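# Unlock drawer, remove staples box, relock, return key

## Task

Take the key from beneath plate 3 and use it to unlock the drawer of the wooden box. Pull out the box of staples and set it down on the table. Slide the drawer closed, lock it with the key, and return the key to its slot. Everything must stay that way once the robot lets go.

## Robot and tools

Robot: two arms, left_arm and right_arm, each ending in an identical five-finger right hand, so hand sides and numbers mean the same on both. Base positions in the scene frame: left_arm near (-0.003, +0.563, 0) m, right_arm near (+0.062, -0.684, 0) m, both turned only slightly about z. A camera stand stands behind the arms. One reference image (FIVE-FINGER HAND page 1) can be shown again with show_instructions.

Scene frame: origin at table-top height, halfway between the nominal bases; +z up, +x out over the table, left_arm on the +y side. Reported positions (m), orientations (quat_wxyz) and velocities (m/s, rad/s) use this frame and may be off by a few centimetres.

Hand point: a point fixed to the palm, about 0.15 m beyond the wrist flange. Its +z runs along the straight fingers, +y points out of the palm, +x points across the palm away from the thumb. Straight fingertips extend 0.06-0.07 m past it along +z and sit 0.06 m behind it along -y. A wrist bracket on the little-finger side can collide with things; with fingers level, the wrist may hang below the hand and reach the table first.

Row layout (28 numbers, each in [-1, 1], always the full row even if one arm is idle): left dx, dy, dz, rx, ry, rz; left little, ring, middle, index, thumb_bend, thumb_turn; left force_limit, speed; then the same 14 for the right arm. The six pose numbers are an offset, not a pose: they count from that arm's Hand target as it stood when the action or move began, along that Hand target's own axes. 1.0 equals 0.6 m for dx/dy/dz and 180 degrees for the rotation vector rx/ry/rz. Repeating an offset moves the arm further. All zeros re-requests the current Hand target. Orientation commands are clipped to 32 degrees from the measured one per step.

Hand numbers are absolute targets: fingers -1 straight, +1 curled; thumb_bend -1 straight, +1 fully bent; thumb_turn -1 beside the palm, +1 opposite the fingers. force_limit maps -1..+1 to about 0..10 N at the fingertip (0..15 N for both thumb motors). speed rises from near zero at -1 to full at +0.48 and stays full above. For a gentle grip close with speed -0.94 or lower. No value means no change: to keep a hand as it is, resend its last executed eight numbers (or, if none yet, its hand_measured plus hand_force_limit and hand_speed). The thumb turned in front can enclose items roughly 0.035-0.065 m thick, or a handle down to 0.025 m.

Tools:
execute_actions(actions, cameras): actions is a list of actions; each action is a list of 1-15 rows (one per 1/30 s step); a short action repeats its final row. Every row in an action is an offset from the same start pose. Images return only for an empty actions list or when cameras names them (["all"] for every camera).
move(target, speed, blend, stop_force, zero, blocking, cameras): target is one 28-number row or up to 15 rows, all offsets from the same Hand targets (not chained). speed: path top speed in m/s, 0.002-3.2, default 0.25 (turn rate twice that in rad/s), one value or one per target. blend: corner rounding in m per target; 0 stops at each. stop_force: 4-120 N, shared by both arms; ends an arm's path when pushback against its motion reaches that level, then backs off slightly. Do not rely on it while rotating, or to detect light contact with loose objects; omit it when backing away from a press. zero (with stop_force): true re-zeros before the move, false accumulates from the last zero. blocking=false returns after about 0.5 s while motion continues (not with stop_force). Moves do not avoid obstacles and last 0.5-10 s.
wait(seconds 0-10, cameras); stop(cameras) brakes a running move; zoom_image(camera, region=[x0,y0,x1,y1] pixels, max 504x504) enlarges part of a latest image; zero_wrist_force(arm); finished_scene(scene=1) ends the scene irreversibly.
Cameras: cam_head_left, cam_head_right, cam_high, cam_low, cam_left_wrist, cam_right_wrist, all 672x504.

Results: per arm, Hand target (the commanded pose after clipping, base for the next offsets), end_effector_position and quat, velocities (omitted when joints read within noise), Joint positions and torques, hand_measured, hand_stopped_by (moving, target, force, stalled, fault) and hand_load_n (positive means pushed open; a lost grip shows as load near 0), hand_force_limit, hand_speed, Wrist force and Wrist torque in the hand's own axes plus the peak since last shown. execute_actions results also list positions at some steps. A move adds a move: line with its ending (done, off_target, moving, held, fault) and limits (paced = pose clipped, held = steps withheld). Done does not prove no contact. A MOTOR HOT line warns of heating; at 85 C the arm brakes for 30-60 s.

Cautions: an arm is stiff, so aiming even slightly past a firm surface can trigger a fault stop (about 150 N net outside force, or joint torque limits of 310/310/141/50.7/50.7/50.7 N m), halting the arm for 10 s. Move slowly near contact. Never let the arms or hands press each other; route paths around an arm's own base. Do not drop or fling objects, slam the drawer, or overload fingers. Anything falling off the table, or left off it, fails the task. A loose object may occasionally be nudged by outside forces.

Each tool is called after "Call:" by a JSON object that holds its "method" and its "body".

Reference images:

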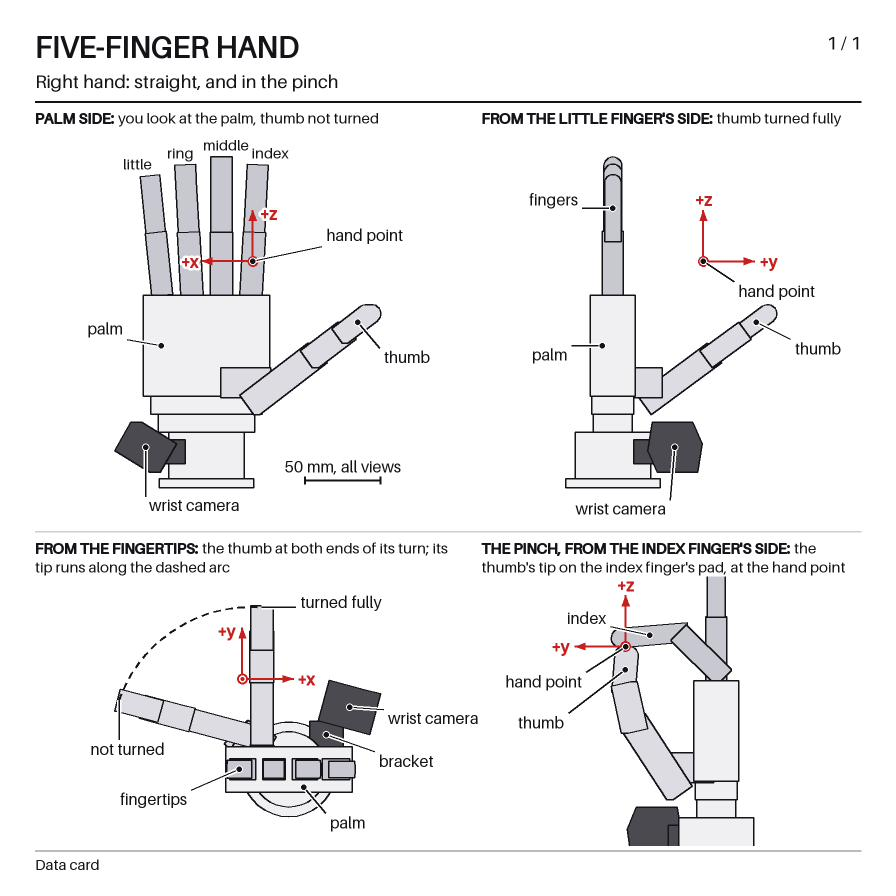

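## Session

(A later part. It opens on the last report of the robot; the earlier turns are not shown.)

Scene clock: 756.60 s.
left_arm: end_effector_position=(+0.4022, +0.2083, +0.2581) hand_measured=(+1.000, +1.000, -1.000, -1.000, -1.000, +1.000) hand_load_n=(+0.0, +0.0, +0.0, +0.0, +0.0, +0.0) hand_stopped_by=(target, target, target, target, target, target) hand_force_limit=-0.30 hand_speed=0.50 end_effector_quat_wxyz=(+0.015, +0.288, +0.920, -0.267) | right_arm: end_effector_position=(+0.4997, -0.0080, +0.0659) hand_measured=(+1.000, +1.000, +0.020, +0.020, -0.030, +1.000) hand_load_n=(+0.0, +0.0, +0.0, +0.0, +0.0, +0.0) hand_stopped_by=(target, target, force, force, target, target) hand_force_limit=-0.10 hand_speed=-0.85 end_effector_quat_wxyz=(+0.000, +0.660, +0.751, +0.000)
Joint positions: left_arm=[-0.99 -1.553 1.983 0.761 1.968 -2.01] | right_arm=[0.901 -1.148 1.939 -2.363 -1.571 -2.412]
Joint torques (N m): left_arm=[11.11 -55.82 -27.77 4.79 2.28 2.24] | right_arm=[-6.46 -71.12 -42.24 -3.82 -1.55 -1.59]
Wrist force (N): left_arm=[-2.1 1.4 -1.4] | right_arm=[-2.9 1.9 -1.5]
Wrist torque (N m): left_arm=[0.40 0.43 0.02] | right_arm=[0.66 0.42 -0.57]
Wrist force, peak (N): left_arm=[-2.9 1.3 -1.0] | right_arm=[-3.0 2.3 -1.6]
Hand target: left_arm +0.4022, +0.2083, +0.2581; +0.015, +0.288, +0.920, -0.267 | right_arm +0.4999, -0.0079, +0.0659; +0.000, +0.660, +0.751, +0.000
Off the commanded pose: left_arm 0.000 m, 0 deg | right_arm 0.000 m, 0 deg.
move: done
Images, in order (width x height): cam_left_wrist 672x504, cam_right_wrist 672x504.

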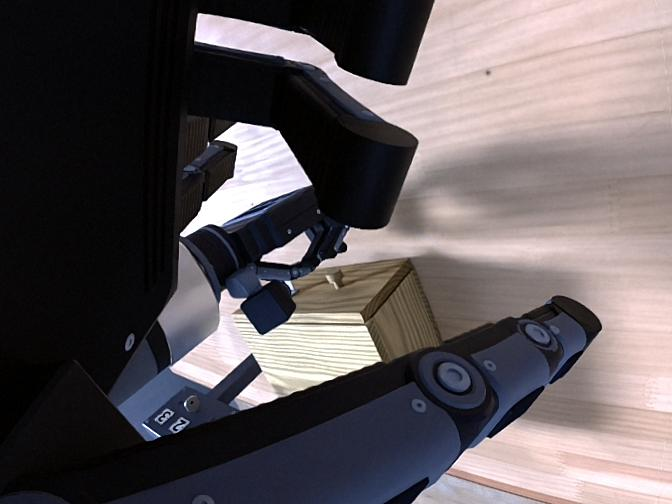

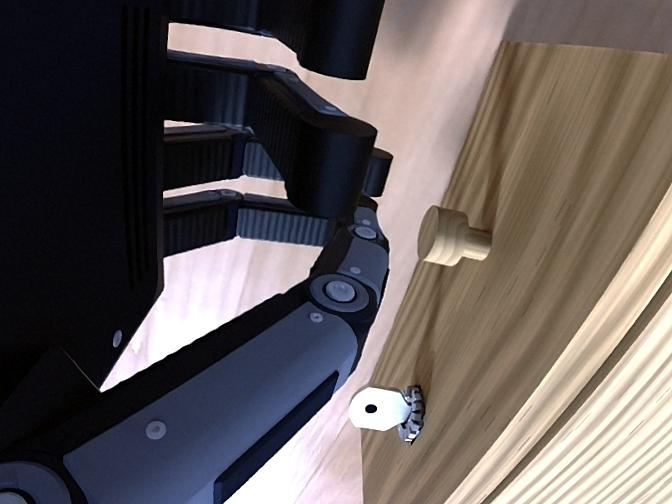

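Call:
{"method": "move", "body": {"target": [[0,0,0,0,0,0,1,1,-1,-1,-1,1,-0.3,0.5, -0.016,0,-0.0167,0,0,0,1,1,-0.35,-0.35,-0.2,1,-0.4,0.4],[0,0,0,0,0,0,1,1,-1,-1,-1,1,-0.3,0.5, -0.016,0.0398,-0.0167,0,0,0,1,1,-0.35,-0.35,-0.2,1,-0.4,0.4]], "speed": 0.06}}

Call:
{"method": "move", "body": {"target": [0,0,0,0,0,0,1,1,-1,-1,-1,1,-0.3,0.5, 0,0,0.03,0,0,0,1,1,-0.35,-0.35,-0.2,1,-0.4,0.4], "speed": 0.02, "stop_force": 4, "cameras": ["cam_right_wrist","cam_left_wrist"]}}

Call:
{"method": "zoom_image", "body": {"camera": "cam_right_wrist", "region": [300, 170, 450, 290]}}

Scene clock: 766.67 s.
left_arm: end_effector_position=(+0.4022, +0.2083, +0.2581) hand_measured=(+1.000, +1.000, -1.000, -1.000, -1.000, +1.000) hand_load_n=(+0.0, +0.0, +0.0, +0.0, +0.0, +0.0) hand_stopped_by=(target, target, target, target, target, target) hand_force_limit=-0.30 hand_speed=0.50 end_effector_quat_wxyz=(+0.015, +0.288, +0.920, -0.267) | right_arm: end_effector_position=(+0.5251, -0.0143, +0.0760) hand_measured=(+1.000, +1.000, -0.350, -0.350, -0.200, +1.000) hand_load_n=(+0.0, +0.0, +0.0, +0.0, +0.0, +0.0) hand_stopped_by=(target, target, target, target, target, target) hand_force_limit=-0.40 hand_speed=0.40 end_effector_quat_wxyz=(+0.000, +0.660, +0.751, +0.000) end_effector_velocity=(-0.003, -0.001, -0.001) end_effector_angular_velocity=(-0.001, +0.001, +0.000)
Joint positions: left_arm=[-0.99 -1.553 1.983 0.761 1.968 -2.01] | right_arm=[0.872 -1.152 1.92 -2.34 -1.571 -2.442]
Joint velocities: left_arm=[within noise] | right_arm=[0.002 -0.002 0.005 -0.001 0 0.002]
Joint torques (N m): left_arm=[10.38 -54.8 -28.37 5.1 2.18 2.45] | right_arm=[9.55 -92.03 -21.62 -6.03 0.36 2.34]
Wrist force (N): left_arm=[-2.1 1.2 -1.0] | right_arm=[-2.8 2.0 -1.5]
Wrist torque (N m): left_arm=[0.36 0.42 0.00] | right_arm=[0.67 0.41 -0.42]
Wrist force, peak (N): left_arm=[-2.9 1.4 -1.2] | right_arm=[-3.4 1.9 -1.5]
Hand target: left_arm +0.4022, +0.2083, +0.2581; +0.015, +0.288, +0.920, -0.267 | right_arm +0.5248, -0.0144, +0.0760; +0.000, +0.660, +0.751, +0.000
Off the commanded pose: left_arm 0.000 m, 0 deg | right_arm 0.000 m, 0 deg.
move: done

Scene clock: 768.50 s.
left_arm: end_effector_position=(+0.4022, +0.2083, +0.2581) hand_measured=(+1.000, +1.000, -1.000, -1.000, -1.000, +1.000) hand_load_n=(+0.0, +0.0, +0.0, +0.0, +0.0, +0.0) hand_stopped_by=(target, target, target, target, target, target) hand_force_limit=-0.30 hand_speed=0.50 end_effector_quat_wxyz=(+0.015, +0.288, +0.920, -0.267) | right_arm: end_effector_position=(+0.5248, -0.0144, +0.0640) hand_measured=(+1.000, +1.000, -0.350, -0.350, -0.200, +1.000) hand_load_n=(+0.0, +0.0, +0.0, +0.0, +0.5, +0.5) hand_stopped_by=(target, target, target, target, target, target) hand_force_limit=-0.40 hand_speed=0.40 end_effector_quat_wxyz=(+0.000, +0.660, +0.751, +0.000)
Joint positions: left_arm=[-0.99 -1.553 1.983 0.761 1.968 -2.01] | right_arm=[0.872 -1.137 1.926 -2.361 -1.571 -2.442]
Joint torques (N m): left_arm=[9.73 -53.55 -28.48 4.83 2.16 2.47] | right_arm=[-4.47 -88.73 -45.16 -4.04 0.67 1.38]
Wrist force (N): left_arm=[-2.2 1.0 -1.0] | right_arm=[-3.2 1.1 -6.1]
Wrist torque (N m): left_arm=[0.32 0.44 -0.02] | right_arm=[0.68 0.47 -0.48]
Wrist force, peak (N): left_arm=[-2.7 1.5 -1.2] | right_arm=[-4.7 -2.8 -17.4]
Hand target: left_arm +0.4022, +0.2083, +0.2581; +0.015, +0.288, +0.920, -0.267 | right_arm +0.5248, -0.0144, +0.0640; +0.000, +0.660, +0.751, +0.000 (not the last commanded pose)
Off the commanded pose: left_arm 0.000 m, 0 deg | right_arm 0.006 m, 0 deg.
move: contact (right_arm)
Images, in order (width x height): cam_left_wrist 672x504, cam_right_wrist 672x504.

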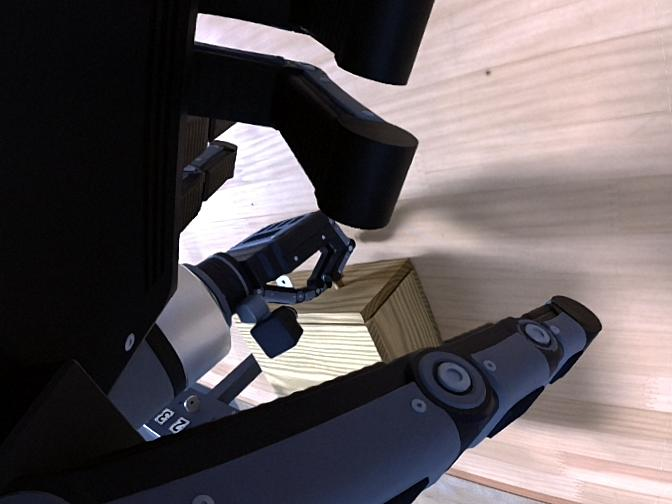

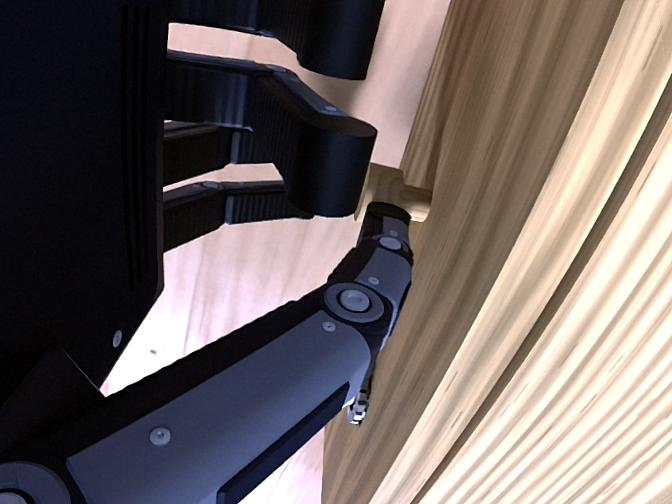

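Scaled by 3.360 from the camera's 672x504 image, which has a finer 960x720 frame.

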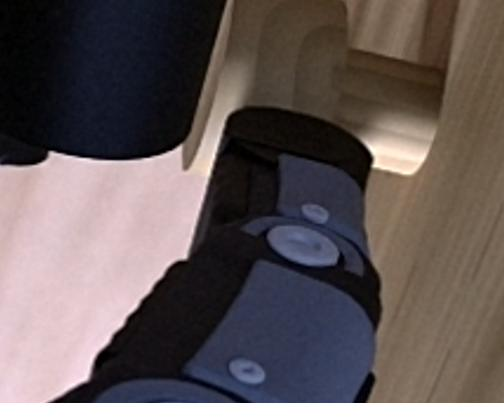

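Call:
{"method": "move", "body": {"target": [0,0,0,0,0,0,1,1,-1,-1,-1,1,-0.3,0.5, 0,0,0,0,0,0,1,1,0.35,0.35,-0.2,1,0.1,-0.8], "cameras": ["cam_right_wrist","cam_left_wrist"]}}

Call:
{"method": "zoom_image", "body": {"camera": "cam_right_wrist", "region": [300, 170, 450, 290]}}

Call:
{"method": "zoom_image", "body": {"camera": "cam_left_wrist", "region": [280, 220, 370, 310]}}

Scene clock: 770.50 s.
left_arm: end_effector_position=(+0.4022, +0.2083, +0.2581) hand_measured=(+1.000, +1.000, -1.000, -1.000, -1.000, +1.000) hand_load_n=(+0.0, +0.0, +0.0, +0.0, +0.0, +0.0) hand_stopped_by=(target, target, target, target, target, target) hand_force_limit=-0.30 hand_speed=0.50 end_effector_quat_wxyz=(+0.015, +0.288, +0.920, -0.267) | right_arm: end_effector_position=(+0.5248, -0.0144, +0.0640) hand_measured=(+1.000, +1.000, +0.016, +0.294, -0.200, +1.000) hand_load_n=(+0.0, -0.5, +6.0, +6.5, +2.0, +0.0) hand_stopped_by=(target, target, force, force, target, target) hand_force_limit=0.10 hand_speed=-0.80 end_effector_quat_wxyz=(+0.000, +0.660, +0.751, +0.000)
Joint positions: left_arm=[-0.99 -1.553 1.983 0.761 1.968 -2.01] | right_arm=[0.872 -1.137 1.926 -2.361 -1.571 -2.442]
Joint torques (N m): left_arm=[11.18 -53.74 -28.38 4.85 1.99 2.44] | right_arm=[-7.75 -89.95 -44.9 -4.64 0.41 0.23]
Wrist force (N): left_arm=[-2.0 1.1 -0.9] | right_arm=[-2.5 2.1 1.1]
Wrist torque (N m): left_arm=[0.33 0.41 0.00] | right_arm=[0.67 0.36 -0.47]
Wrist force, peak (N): left_arm=[-2.7 1.1 -1.6] | right_arm=[-3.7 0.6 -6.0]
Hand target: left_arm +0.4022, +0.2083, +0.2581; +0.015, +0.288, +0.920, -0.267 | right_arm +0.5248, -0.0144, +0.0640; +0.000, +0.660, +0.751, +0.000
Off the commanded pose: left_arm 0.000 m, 0 deg | right_arm 0.000 m, 0 deg.
move: done
Images, in order (width x height): cam_left_wrist 672x504, cam_right_wrist 672x504.

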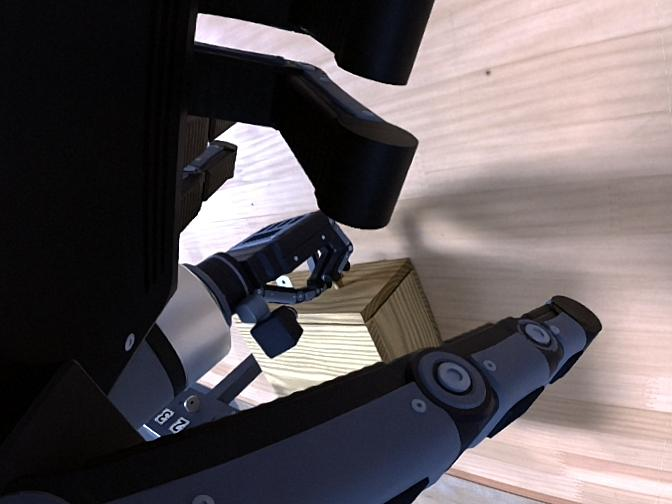

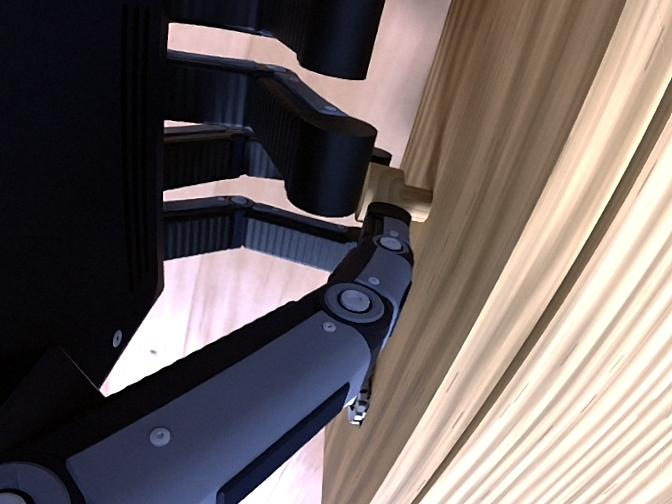

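Scaled by 3.360 from the camera's 672x504 image, which has a finer 960x720 frame.

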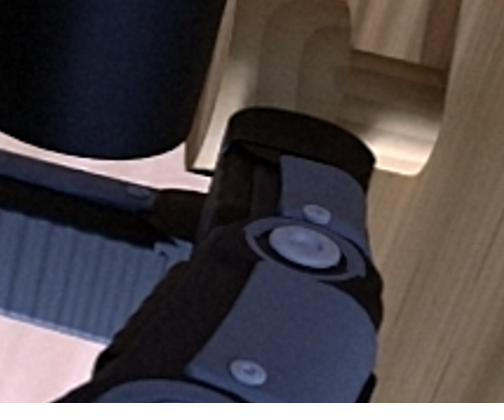

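Scaled by 5.600 from the camera's 672x504 image, which has a finer 960x720 frame.

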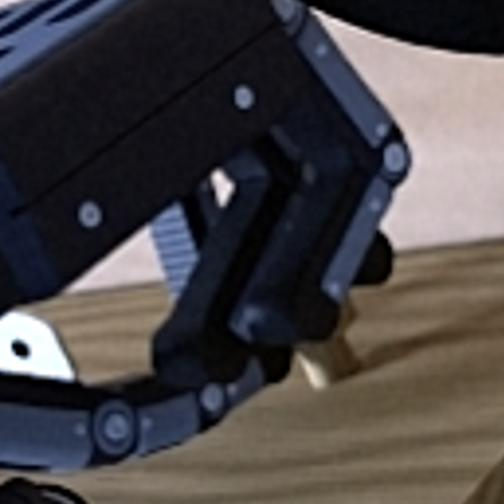

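Call:
{"method": "move", "body": {"target": [0,0,0,0,0,0,1,1,-1,-1,-1,1,-0.3,0.5, 0,-0.02,0,0,0,0,1,1,0.35,0.35,-0.2,1,0.1,-0.8], "speed": 0.015, "cameras": ["cam_right_wrist","cam_left_wrist"]}}

Call:
{"method": "zoom_image", "body": {"camera": "cam_right_wrist", "region": [300, 170, 450, 290]}}

Call:
{"method": "zoom_image", "body": {"camera": "cam_left_wrist", "region": [280, 220, 450, 370]}}

Scene clock: 772.23 s.
left_arm: end_effector_position=(+0.4022, +0.2083, +0.2581) hand_measured=(+1.000, +1.000, -1.000, -1.000, -1.000, +1.000) hand_load_n=(+0.0, +0.0, +0.0, +0.0, +0.0, +0.0) hand_stopped_by=(target, target, target, target, target, target) hand_force_limit=-0.30 hand_speed=0.50 end_effector_quat_wxyz=(+0.015, +0.288, +0.920, -0.267) | right_arm: end_effector_position=(+0.5128, -0.0160, +0.0640) hand_measured=(+1.000, +1.000, +0.016, +0.294, -0.200, +1.000) hand_load_n=(+0.0, +0.0, +5.5, +6.0, +2.0, -0.5) hand_stopped_by=(target, target, force, force, target, target) hand_force_limit=0.10 hand_speed=-0.80 end_effector_quat_wxyz=(+0.000, +0.660, +0.751, +0.000)
Joint positions: left_arm=[-0.99 -1.553 1.983 0.761 1.968 -2.01] | right_arm=[0.882 -1.146 1.941 -2.367 -1.571 -2.432]
Joint torques (N m): left_arm=[11.11 -54.2 -28.37 4.92 2.13 2.38] | right_arm=[-4.61 -82.63 -30.06 -5.52 -0.53 0.92]
Wrist force (N): left_arm=[-2.3 0.9 -1.1] | right_arm=[-2.1 3.1 1.3]
Wrist torque (N m): left_arm=[0.31 0.45 -0.02] | right_arm=[0.65 0.39 -0.56]
Wrist force, peak (N): left_arm=[-2.4 1.3 -1.7] | right_arm=[-3.0 2.8 1.3]
Hand target: left_arm +0.4022, +0.2083, +0.2581; +0.015, +0.288, +0.920, -0.267 | right_arm +0.5129, -0.0159, +0.0640; +0.000, +0.660, +0.751, +0.000
Off the commanded pose: left_arm 0.000 m, 0 deg | right_arm 0.000 m, 0 deg.
move: done
Images, in order (width x height): cam_left_wrist 672x504, cam_right_wrist 672x504.

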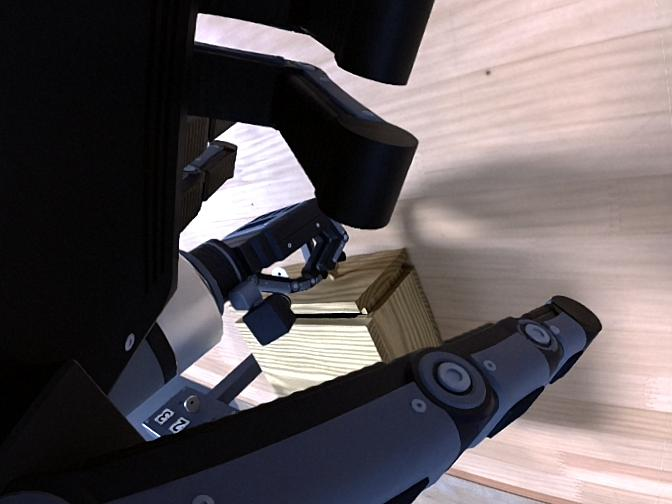

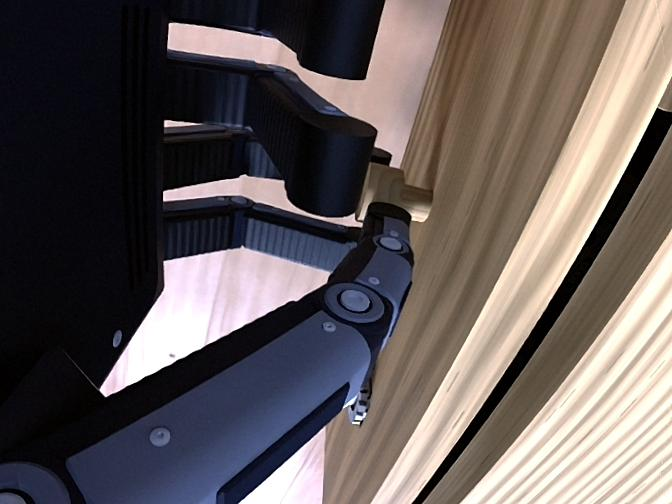

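Scaled by 3.360 from the camera's 672x504 image, which has a finer 960x720 frame.

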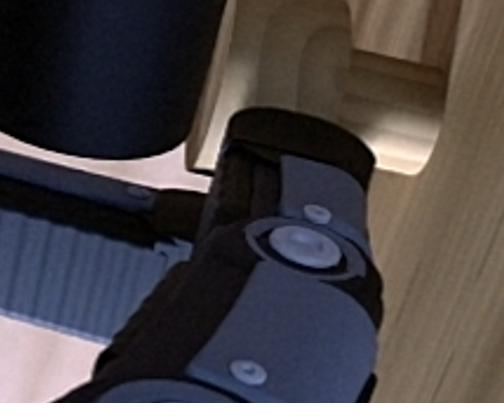

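Scaled by 2.965 from the camera's 672x504 image, which has a finer 960x720 frame.

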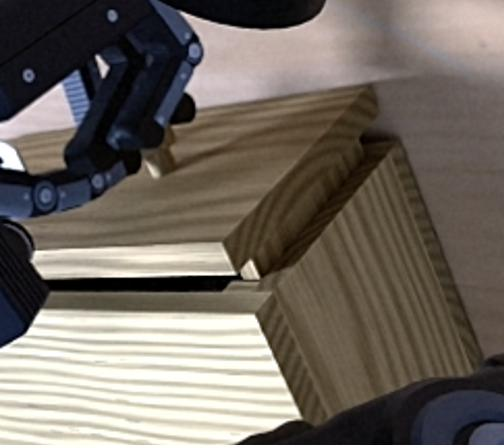

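Call:
{"method": "move", "body": {"target": [0,0,0,0,0,0,1,1,-1,-1,-1,1,-0.3,0.5, 0,-0.15,0,0,0,0,1,1,0.35,0.35,-0.2,1,0.1,-0.8], "speed": 0.05, "cameras": ["cam_head_left","cam_head_right","cam_left_wrist","cam_high"]}}

Scene clock: 774.67 s.
left_arm: end_effector_position=(+0.4022, +0.2083, +0.2581) hand_measured=(+1.000, +1.000, -1.000, -1.000, -1.000, +1.000) hand_load_n=(+0.0, +0.0, +0.0, +0.0, +0.0, +0.5) hand_stopped_by=(target, target, target, target, target, target) hand_force_limit=-0.30 hand_speed=0.50 end_effector_quat_wxyz=(+0.015, +0.288, +0.920, -0.267) | right_arm: end_effector_position=(+0.4234, -0.0276, +0.0638) hand_measured=(+1.000, +1.000, +0.016, +0.294, -0.200, +1.000) hand_load_n=(+0.0, +0.0, +6.0, +6.5, +2.0, +0.0) hand_stopped_by=(target, target, force, force, target, target) hand_force_limit=0.10 hand_speed=-0.80 end_effector_quat_wxyz=(+0.000, +0.660, +0.751, +0.000)
Joint positions: left_arm=[-0.99 -1.553 1.983 0.761 1.968 -2.01] | right_arm=[0.964 -1.21 2.043 -2.405 -1.571 -2.349]
Joint torques (N m): left_arm=[11.55 -53.51 -28.57 5.02 2.26 2.24] | right_arm=[-11.63 -59.6 -47.47 -4.19 -1.99 -2.85]
Wrist force (N): left_arm=[-2.4 1.1 -1.3] | right_arm=[-3.0 1.0 1.0]
Wrist torque (N m): left_arm=[0.35 0.47 -0.01] | right_arm=[0.53 0.42 -0.63]
Wrist force, peak (N): left_arm=[-2.9 1.3 -0.9] | right_arm=[-1.0 4.5 1.7]
Hand target: left_arm +0.4022, +0.2083, +0.2581; +0.015, +0.288, +0.920, -0.267 | right_arm +0.4237, -0.0275, +0.0639; +0.000, +0.660, +0.751, +0.000
Off the commanded pose: left_arm 0.000 m, 0 deg | right_arm 0.000 m, 0 deg.
move: done
Images, in order (width x height): cam_head_left 672x504, cam_head_right 672x504, cam_high 672x504, cam_left_wrist 672x504.

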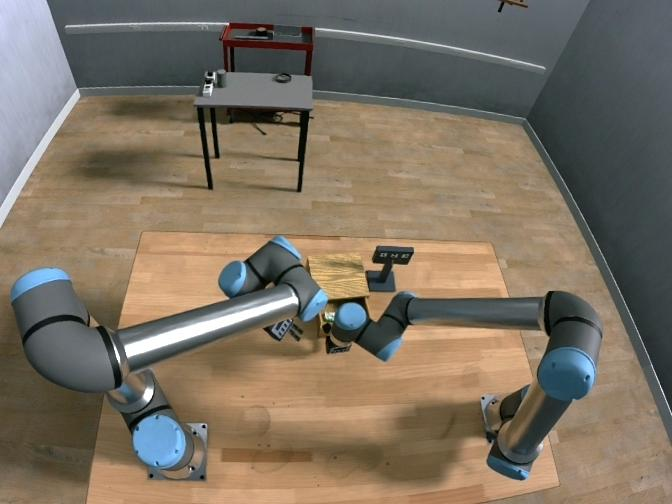

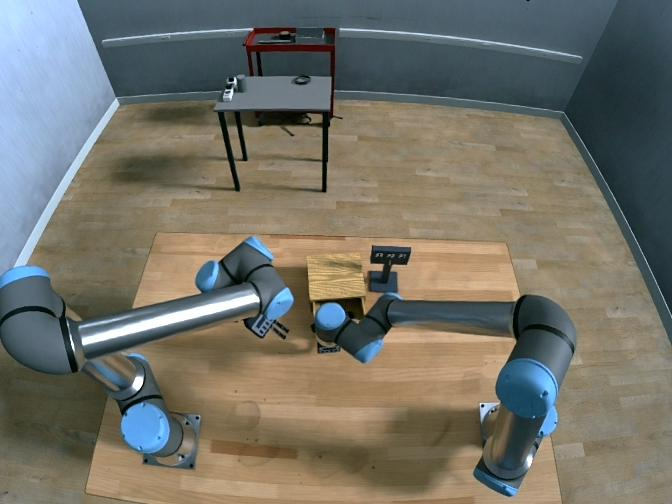

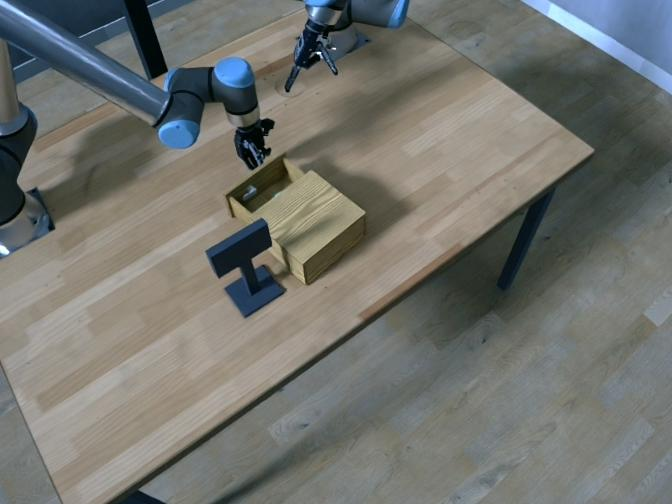

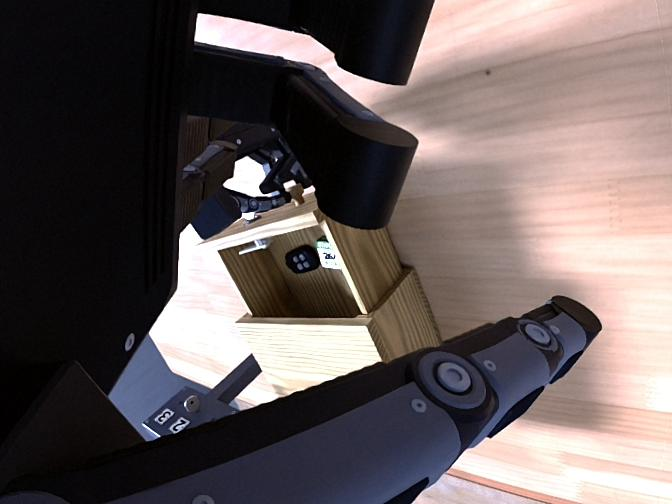

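Call:
{"method": "zoom_image", "body": {"camera": "cam_left_wrist", "region": [200, 180, 420, 345]}}

Call:
{"method": "zoom_image", "body": {"camera": "cam_high", "region": [215, 145, 315, 220]}}

Call:
{"method": "zoom_image", "body": {"camera": "cam_head_left", "region": [290, 250, 380, 360]}}

Scaled by 2.291 from the camera's 672x504 image, which has a finer 960x720 frame.

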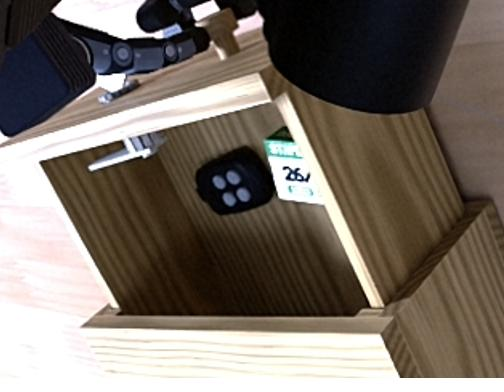

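Scaled by 5.040.

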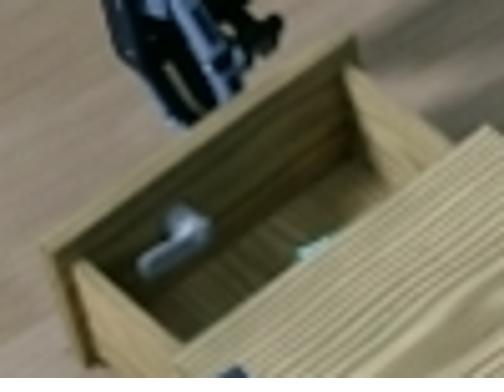

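Scaled by 4.582.

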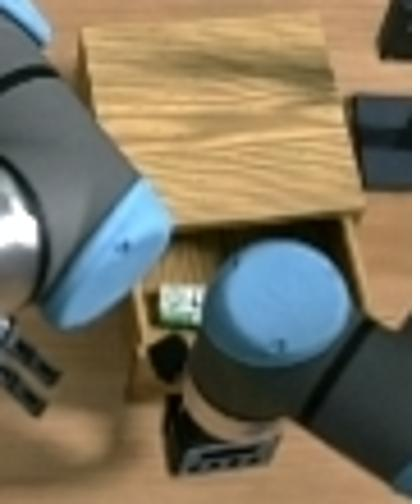

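Call:
{"method": "move", "body": {"target": [[0,0,0,0,0,0,1,1,-1,-1,-1,1,-0.3,0.5, 0,0,0,0,0,0,1,1,-0.35,-0.35,-0.2,1,0.1,0.2],[0,0,0,0,0,0,1,1,-1,-1,-1,1,-0.3,0.5, 0,0,-0.0133,0,0,0,1,1,-0.35,-0.35,-0.2,1,0.1,0.2],[0,0,0,0,0,0,1,1,-1,-1,-1,1,-0.3,0.5, 0,-0.08,-0.0133,0,0,0,1,1,-0.35,-0.35,-0.2,1,0.1,0.2],[0,0,0,0,0,0,1,1,-1,-1,-1,1,-0.3,0.5, -0.1,-0.1,-0.3,0,0,0,1,1,-0.35,-0.35,-0.2,1,0.1,0.2]], "speed": [0.05,0.05,0.12,0.3], "cameras": ["cam_head_left","cam_right_wrist","cam_left_wrist"]}}

Scene clock: 783.60 s.
left_arm: end_effector_position=(+0.4022, +0.2083, +0.2581) hand_measured=(+1.000, +1.000, -1.000, -1.000, -1.000, +1.000) hand_load_n=(+0.0, +0.0, +0.0, +0.0, +0.0, +0.0) hand_stopped_by=(target, target, target, target, target, target) hand_force_limit=-0.30 hand_speed=0.50 end_effector_quat_wxyz=(+0.015, +0.288, +0.920, -0.267) | right_arm: end_effector_position=(+0.3718, -0.0947, +0.2439) hand_measured=(+1.000, +1.000, -0.350, -0.350, -0.200, +1.000) hand_load_n=(+0.0, +0.0, +0.0, +0.0, +0.0, +0.0) hand_stopped_by=(target, target, target, target, target, target) hand_force_limit=0.10 hand_speed=0.20 end_effector_quat_wxyz=(+0.000, +0.660, +0.751, +0.001)
Joint positions: left_arm=[-0.99 -1.553 1.983 0.761 1.968 -2.01] | right_arm=[0.965 -1.539 2.056 -2.088 -1.571 -2.348]
Joint torques (N m): left_arm=[10.94 -53.71 -29.09 5.08 2.08 2.41] | right_arm=[7.04 -50.74 -27.38 -3.01 2.17 2.58]
Wrist force (N): left_arm=[-2.3 1.3 -1.1] | right_arm=[-3.4 1.9 -1.2]
Wrist torque (N m): left_arm=[0.35 0.46 0.00] | right_arm=[0.66 0.49 -0.54]
Wrist force, peak (N): left_arm=[-2.5 1.7 -1.3] | right_arm=[-4.1 1.6 -4.1]
Hand target: left_arm +0.4022, +0.2083, +0.2581; +0.015, +0.288, +0.920, -0.267 | right_arm +0.3717, -0.0948, +0.2438; +0.000, +0.660, +0.751, +0.000
Off the commanded pose: left_arm 0.000 m, 0 deg | right_arm 0.000 m, 0 deg.
move: done
Images, in order (width x height): cam_head_left 672x504, cam_left_wrist 672x504, cam_right_wrist 672x504.

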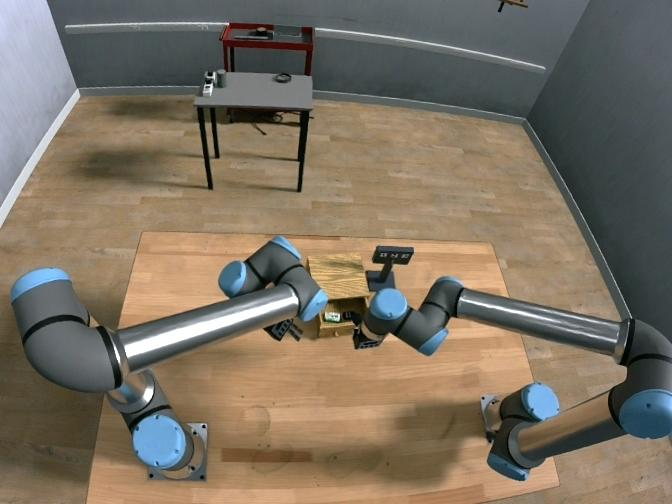

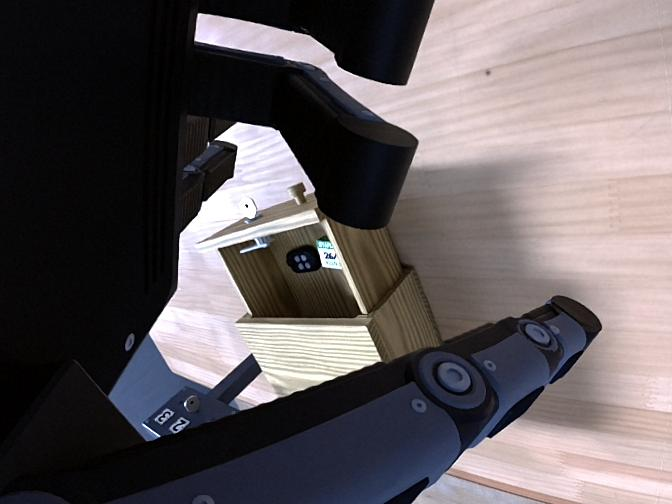

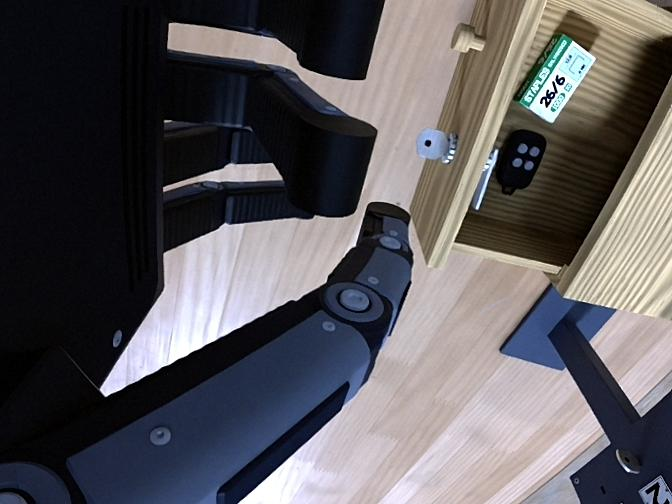

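Call:
{"method": "zoom_image", "body": {"camera": "cam_right_wrist", "region": [400, 0, 672, 280]}}

Scaled by 1.800 from the camera's 672x504 image, which has a finer 960x720 frame.

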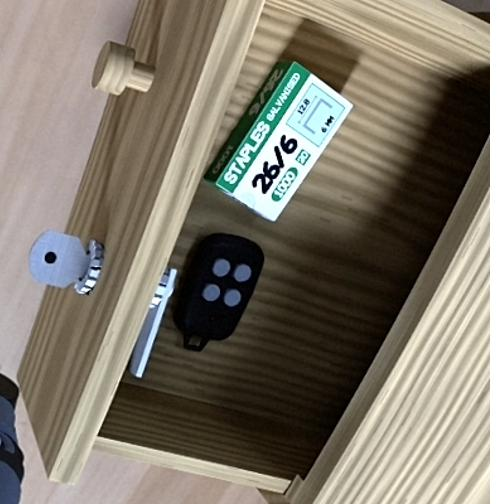

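Call:
{"method": "zoom_image", "body": {"camera": "cam_right_wrist", "region": [500, 10, 620, 130]}}

Scaled by 4.200 from the camera's 672x504 image, which has a finer 960x720 frame.

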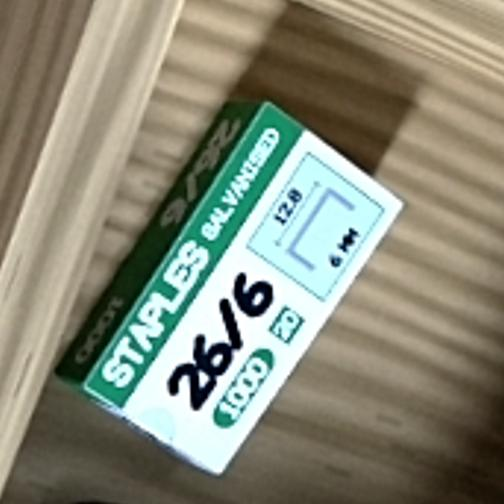

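Call:
{"method": "move", "body": {"target": [[0,0,0,0,0,0,1,1,-1,-1,-1,1,-0.3,0.5, 0.1217,0.27,0.0897,0,0,0,1,1,1,-1,-1,1,-0.3,0.5],[0,0,0,0,0,0,1,1,-1,-1,-1,1,-0.3,0.5, 0.1217,0.27,0.2147,0,0,0,1,1,1,-1,-1,1,-0.3,0.5]], "speed": [0.3,0.12], "cameras": ["cam_right_wrist","cam_left_wrist"]}}

Scene clock: 797.07 s.
left_arm: end_effector_position=(+0.4022, +0.2083, +0.2581) hand_measured=(+1.000, +1.000, -1.000, -1.000, -1.000, +1.000) hand_load_n=(+0.0, +0.0, +0.0, +0.0, +0.0, +0.0) hand_stopped_by=(target, target, target, target, target, target) hand_force_limit=-0.30 hand_speed=0.50 end_effector_quat_wxyz=(+0.015, +0.288, +0.920, -0.267) | right_arm: end_effector_position=(+0.5230, -0.0016, +0.1149) hand_measured=(+1.000, +1.000, +1.000, -1.000, -1.000, +1.000) hand_load_n=(+0.0, +0.0, +0.0, +0.0, +0.0, +0.0) hand_stopped_by=(target, target, target, target, target, target) hand_force_limit=-0.30 hand_speed=0.50 end_effector_quat_wxyz=(+0.000, +0.660, +0.751, +0.000) end_effector_velocity=(+0.000, +0.001, +0.002) end_effector_angular_velocity=(+0.000, +0.000, -0.001)
Joint positions: left_arm=[-0.99 -1.553 1.983 0.761 1.968 -2.01] | right_arm=[0.884 -1.183 1.878 -2.266 -1.571 -2.429]
Joint velocities: left_arm=[within noise] | right_arm=[0 -0.001 -0.003 0.005 0 0.001]
Joint torques (N m): left_arm=[11.87 -53.88 -29.15 4.91 2.03 2.33] | right_arm=[-0.39 -92.95 -49.25 -2.06 1.57 1.6]
Wrist force (N): left_arm=[-2.2 1.3 -1.0] | right_arm=[-2.9 1.8 -1.7]
Wrist torque (N m): left_arm=[0.36 0.44 0.00] | right_arm=[0.69 0.44 -0.54]
Wrist force, peak (N): left_arm=[-2.8 1.4 -1.1] | right_arm=[-3.0 2.1 -3.1]
Hand target: left_arm +0.4022, +0.2083, +0.2581; +0.015, +0.288, +0.920, -0.267 | right_arm +0.5231, -0.0015, +0.1152; +0.000, +0.660, +0.751, +0.000
Off the commanded pose: left_arm 0.000 m, 0 deg | right_arm 0.000 m, 0 deg.
move: done
Images, in order (width x height): cam_left_wrist 672x504, cam_right_wrist 672x504.

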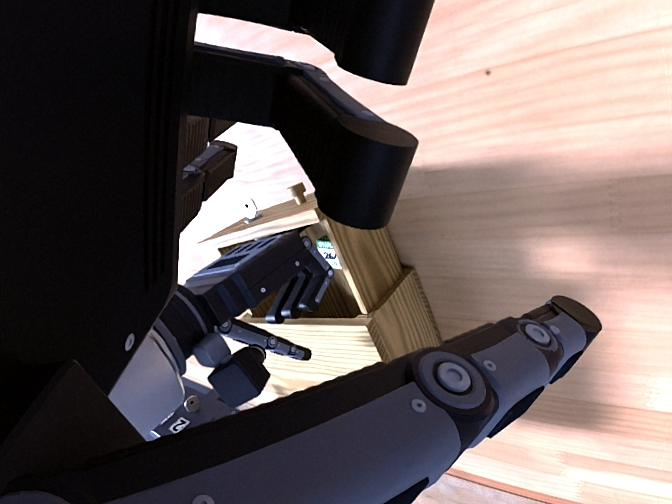

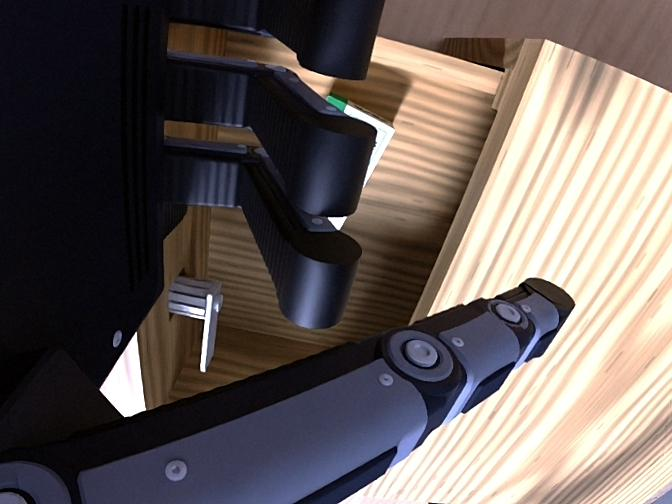

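Call:
{"method": "move", "body": {"target": [[0,0,0,0,0,0,1,1,-1,-1,-1,1,-0.3,0.5, 0,-0.0917,0,0,0,0,1,1,1,-1,-1,1,-0.3,0.5],[0,0,0,0,0,0,1,1,-1,-1,-1,1,-0.3,0.5, 0,-0.085,0,0,0,0,1,1,1,-1,-1,1,-0.3,0.5],[0,0,0,0,0,0,1,1,-1,-1,-1,1,-0.3,0.5, 0,-0.085,-0.22,0,0,0,1,1,1,-1,-1,1,-0.3,0.5],[0,0,0,0,0,0,1,1,-1,-1,-1,1,-0.3,0.5, 0,-0.28,-0.22,0,0,0,1,1,1,-1,-1,1,-0.3,0.5]], "speed": [0.05,0.05,0.2,0.25], "cameras": ["cam_right_wrist","cam_left_wrist"]}}

Scene clock: 800.97 s.
left_arm: end_effector_position=(+0.4022, +0.2083, +0.2581) hand_measured=(+1.000, +1.000, -1.000, -1.000, -1.000, +1.000) hand_load_n=(+0.0, +0.0, +0.0, +0.0, +0.0, +0.0) hand_stopped_by=(target, target, target, target, target, target) hand_force_limit=-0.30 hand_speed=0.50 end_effector_quat_wxyz=(+0.015, +0.288, +0.920, -0.267) | right_arm: end_effector_position=(+0.3564, -0.0232, +0.2470) hand_measured=(+1.000, +1.000, +1.000, -1.000, -1.000, +1.000) hand_load_n=(+0.0, +0.0, +0.0, -0.5, +0.0, +0.0) hand_stopped_by=(target, target, target, target, target, target) hand_force_limit=-0.30 hand_speed=0.50 end_effector_quat_wxyz=(+0.000, +0.660, +0.751, +0.000)
Joint positions: left_arm=[-0.99 -1.553 1.983 0.761 1.968 -2.01] | right_arm=[1.045 -1.442 1.942 -2.072 -1.571 -2.268]
Joint torques (N m): left_arm=[12.07 -54.71 -29.41 4.85 2.08 2.34] | right_arm=[1.08 -46.45 -53.3 -2.36 -1.26 -2.26]
Wrist force (N): left_arm=[-2.4 1.1 -0.9] | right_arm=[-3.1 1.8 -1.4]
Wrist torque (N m): left_arm=[0.32 0.47 -0.02] | right_arm=[0.64 0.48 -0.42]
Wrist force, peak (N): left_arm=[-3.0 0.9 -1.1] | right_arm=[-4.0 6.0 -0.7]
Hand target: left_arm +0.4022, +0.2083, +0.2581; +0.015, +0.288, +0.920, -0.267 | right_arm +0.3564, -0.0231, +0.2470; +0.000, +0.660, +0.751, +0.000
Off the commanded pose: left_arm 0.000 m, 0 deg | right_arm 0.000 m, 0 deg.
move: done
Images, in order (width x height): cam_left_wrist 672x504, cam_right_wrist 672x504.

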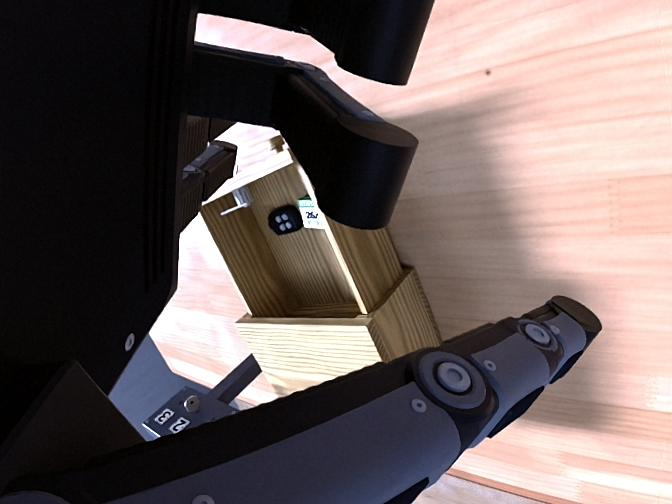

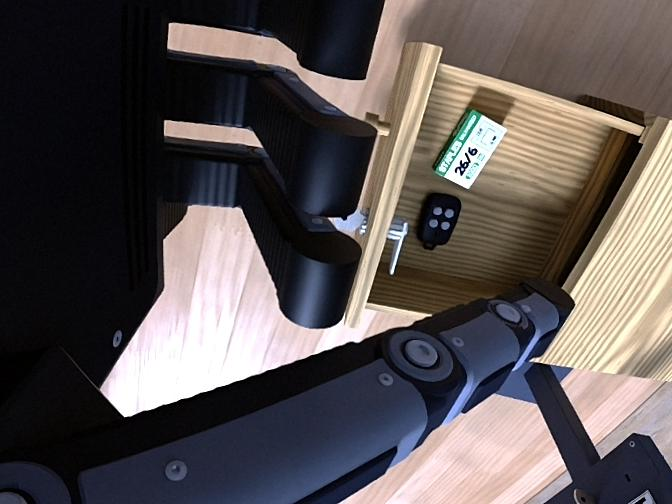

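Call:
{"method": "zoom_image", "body": {"camera": "cam_right_wrist", "region": [410, 90, 530, 210]}}

Call:
{"method": "zoom_image", "body": {"camera": "cam_right_wrist", "region": [340, 30, 672, 380]}}

Scaled by 4.200 from the camera's 672x504 image, which has a finer 960x720 frame.

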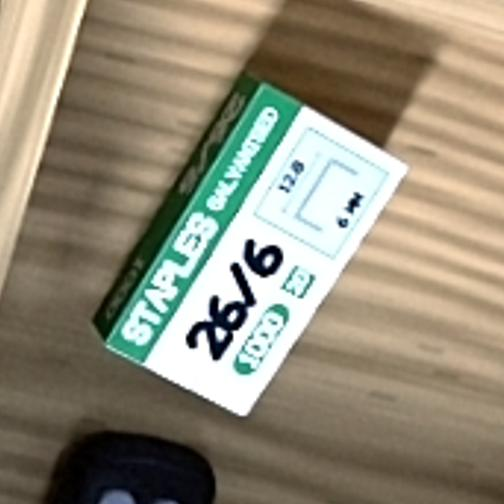

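Scaled by 1.440 from the camera's 672x504 image, which has a finer 960x720 frame.

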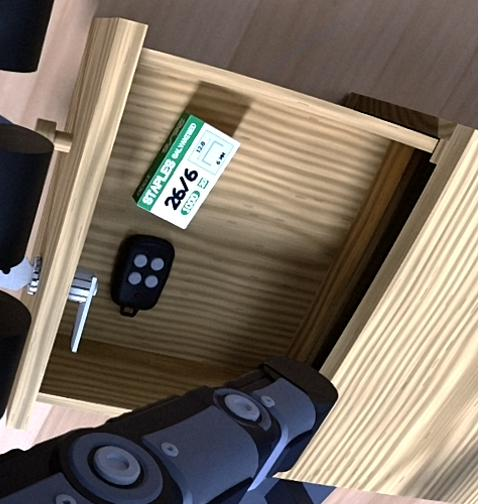

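Call:
{"method": "move", "body": {"target": [[0,0,0,0,0,0,1,1,-1,-1,-1,1,-0.3,0.5, 0.004,0.0738,-0.0217,0.111,0.132,0.2534,1,1,-0.4,-0.4,-1,1,-0.3,0.5],[0,0,0,0,0,0,1,1,-1,-1,-1,1,-0.3,0.5, 0.012,0.1582,0.0783,0.2221,0.2639,0.5068,1,1,-0.4,-0.4,-1,1,-0.3,0.5],[0,0,0,0,0,0,1,1,-1,-1,-1,1,-0.3,0.5, 0.012,0.1582,0.1783,0.2221,0.2639,0.5068,1,1,-0.4,-0.4,-1,1,-0.3,0.5]], "speed": [0.4,0.4,0.15], "blend": [0.02,0.02,0], "cameras": ["cam_right_wrist","cam_left_wrist","cam_head_right"]}}

Scene clock: 808.30 s.
left_arm: end_effector_position=(+0.4022, +0.2083, +0.2581) hand_measured=(+1.000, +1.000, -1.000, -1.000, -1.000, +1.000) hand_load_n=(+0.0, +0.0, +0.0, +0.0, +0.0, +0.0) hand_stopped_by=(target, target, target, target, target, target) hand_force_limit=-0.30 hand_speed=0.50 end_effector_quat_wxyz=(+0.015, +0.288, +0.920, -0.267) | right_arm: end_effector_position=(+0.4496, -0.0038, +0.1400) hand_measured=(+1.000, +1.000, -0.400, -0.400, -1.000, +1.000) hand_load_n=(+0.0, +0.0, +0.0, +0.0, +0.0, +0.0) hand_stopped_by=(target, target, target, target, target, target) hand_force_limit=-0.30 hand_speed=0.50 end_effector_quat_wxyz=(-0.462, +0.887, -0.019, +0.010)
Joint positions: left_arm=[-0.99 -1.553 1.983 0.761 1.968 -2.01] | right_arm=[0.647 -1.192 2.208 -3.298 -0.859 -0.649]
Joint torques (N m): left_arm=[10.72 -53.36 -29.68 5.06 2.2 2.36] | right_arm=[10.6 -65.57 -39.4 -4.54 3.1 2.39]
Wrist force (N): left_arm=[-2.1 1.1 -1.1] | right_arm=[-2.6 0.5 -1.2]
Wrist torque (N m): left_arm=[0.33 0.43 0.00] | right_arm=[0.32 0.43 -0.53]
Wrist force, peak (N): left_arm=[-2.9 1.3 -1.2] | right_arm=[-3.8 2.1 -1.3]
Hand target: left_arm +0.4022, +0.2083, +0.2581; +0.015, +0.288, +0.920, -0.267 | right_arm +0.4497, -0.0038, +0.1401; -0.462, +0.887, -0.019, +0.010
Off the commanded pose: left_arm 0.000 m, 0 deg | right_arm 0.000 m, 0 deg.
move: done
Images, in order (width x height): cam_head_right 672x504, cam_left_wrist 672x504, cam_right_wrist 672x504.

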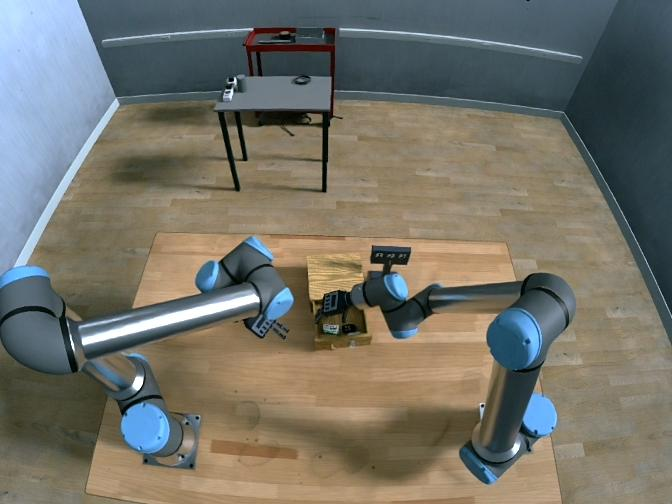

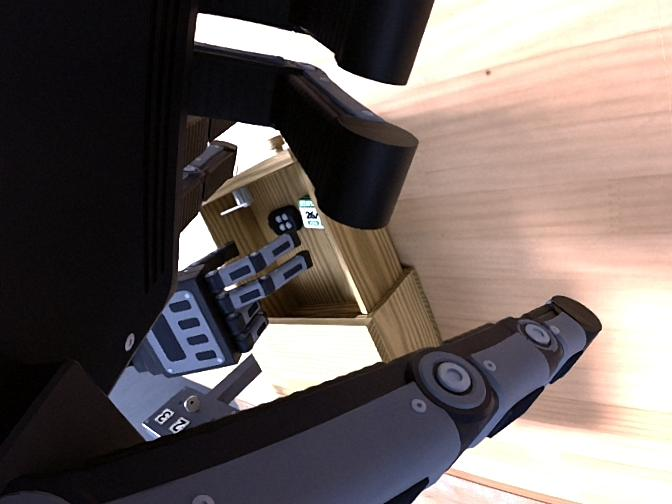

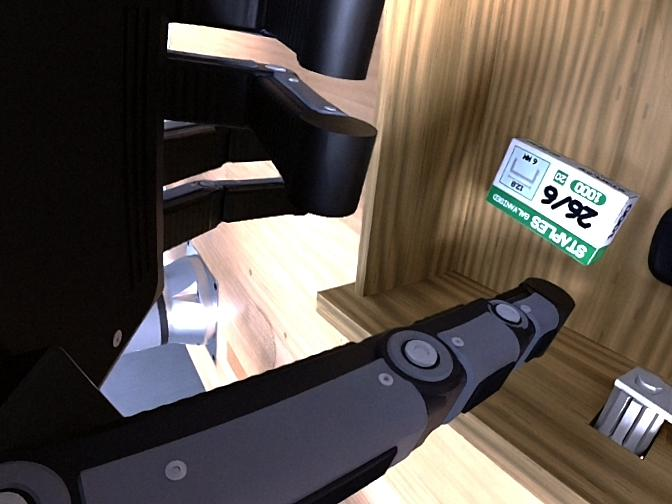

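Call:
{"method": "zoom_image", "body": {"camera": "cam_left_wrist", "region": [240, 180, 340, 280]}}

Call:
{"method": "zoom_image", "body": {"camera": "cam_right_wrist", "region": [470, 120, 672, 320]}}

Scaled by 5.040 from the camera's 672x504 image, which has a finer 960x720 frame.

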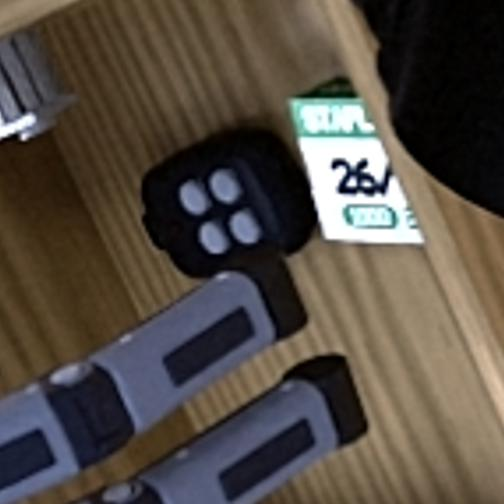

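Scaled by 2.495 from the camera's 672x504 image, which has a finer 960x720 frame.

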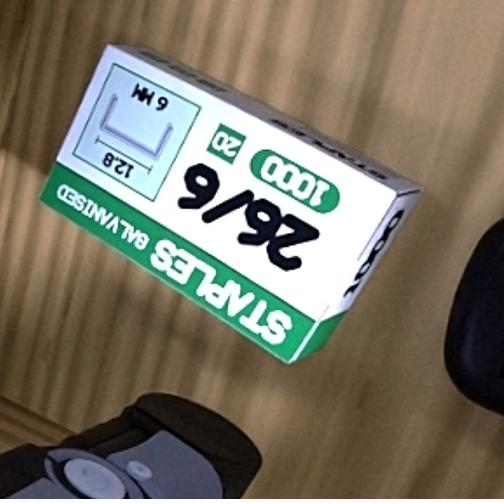

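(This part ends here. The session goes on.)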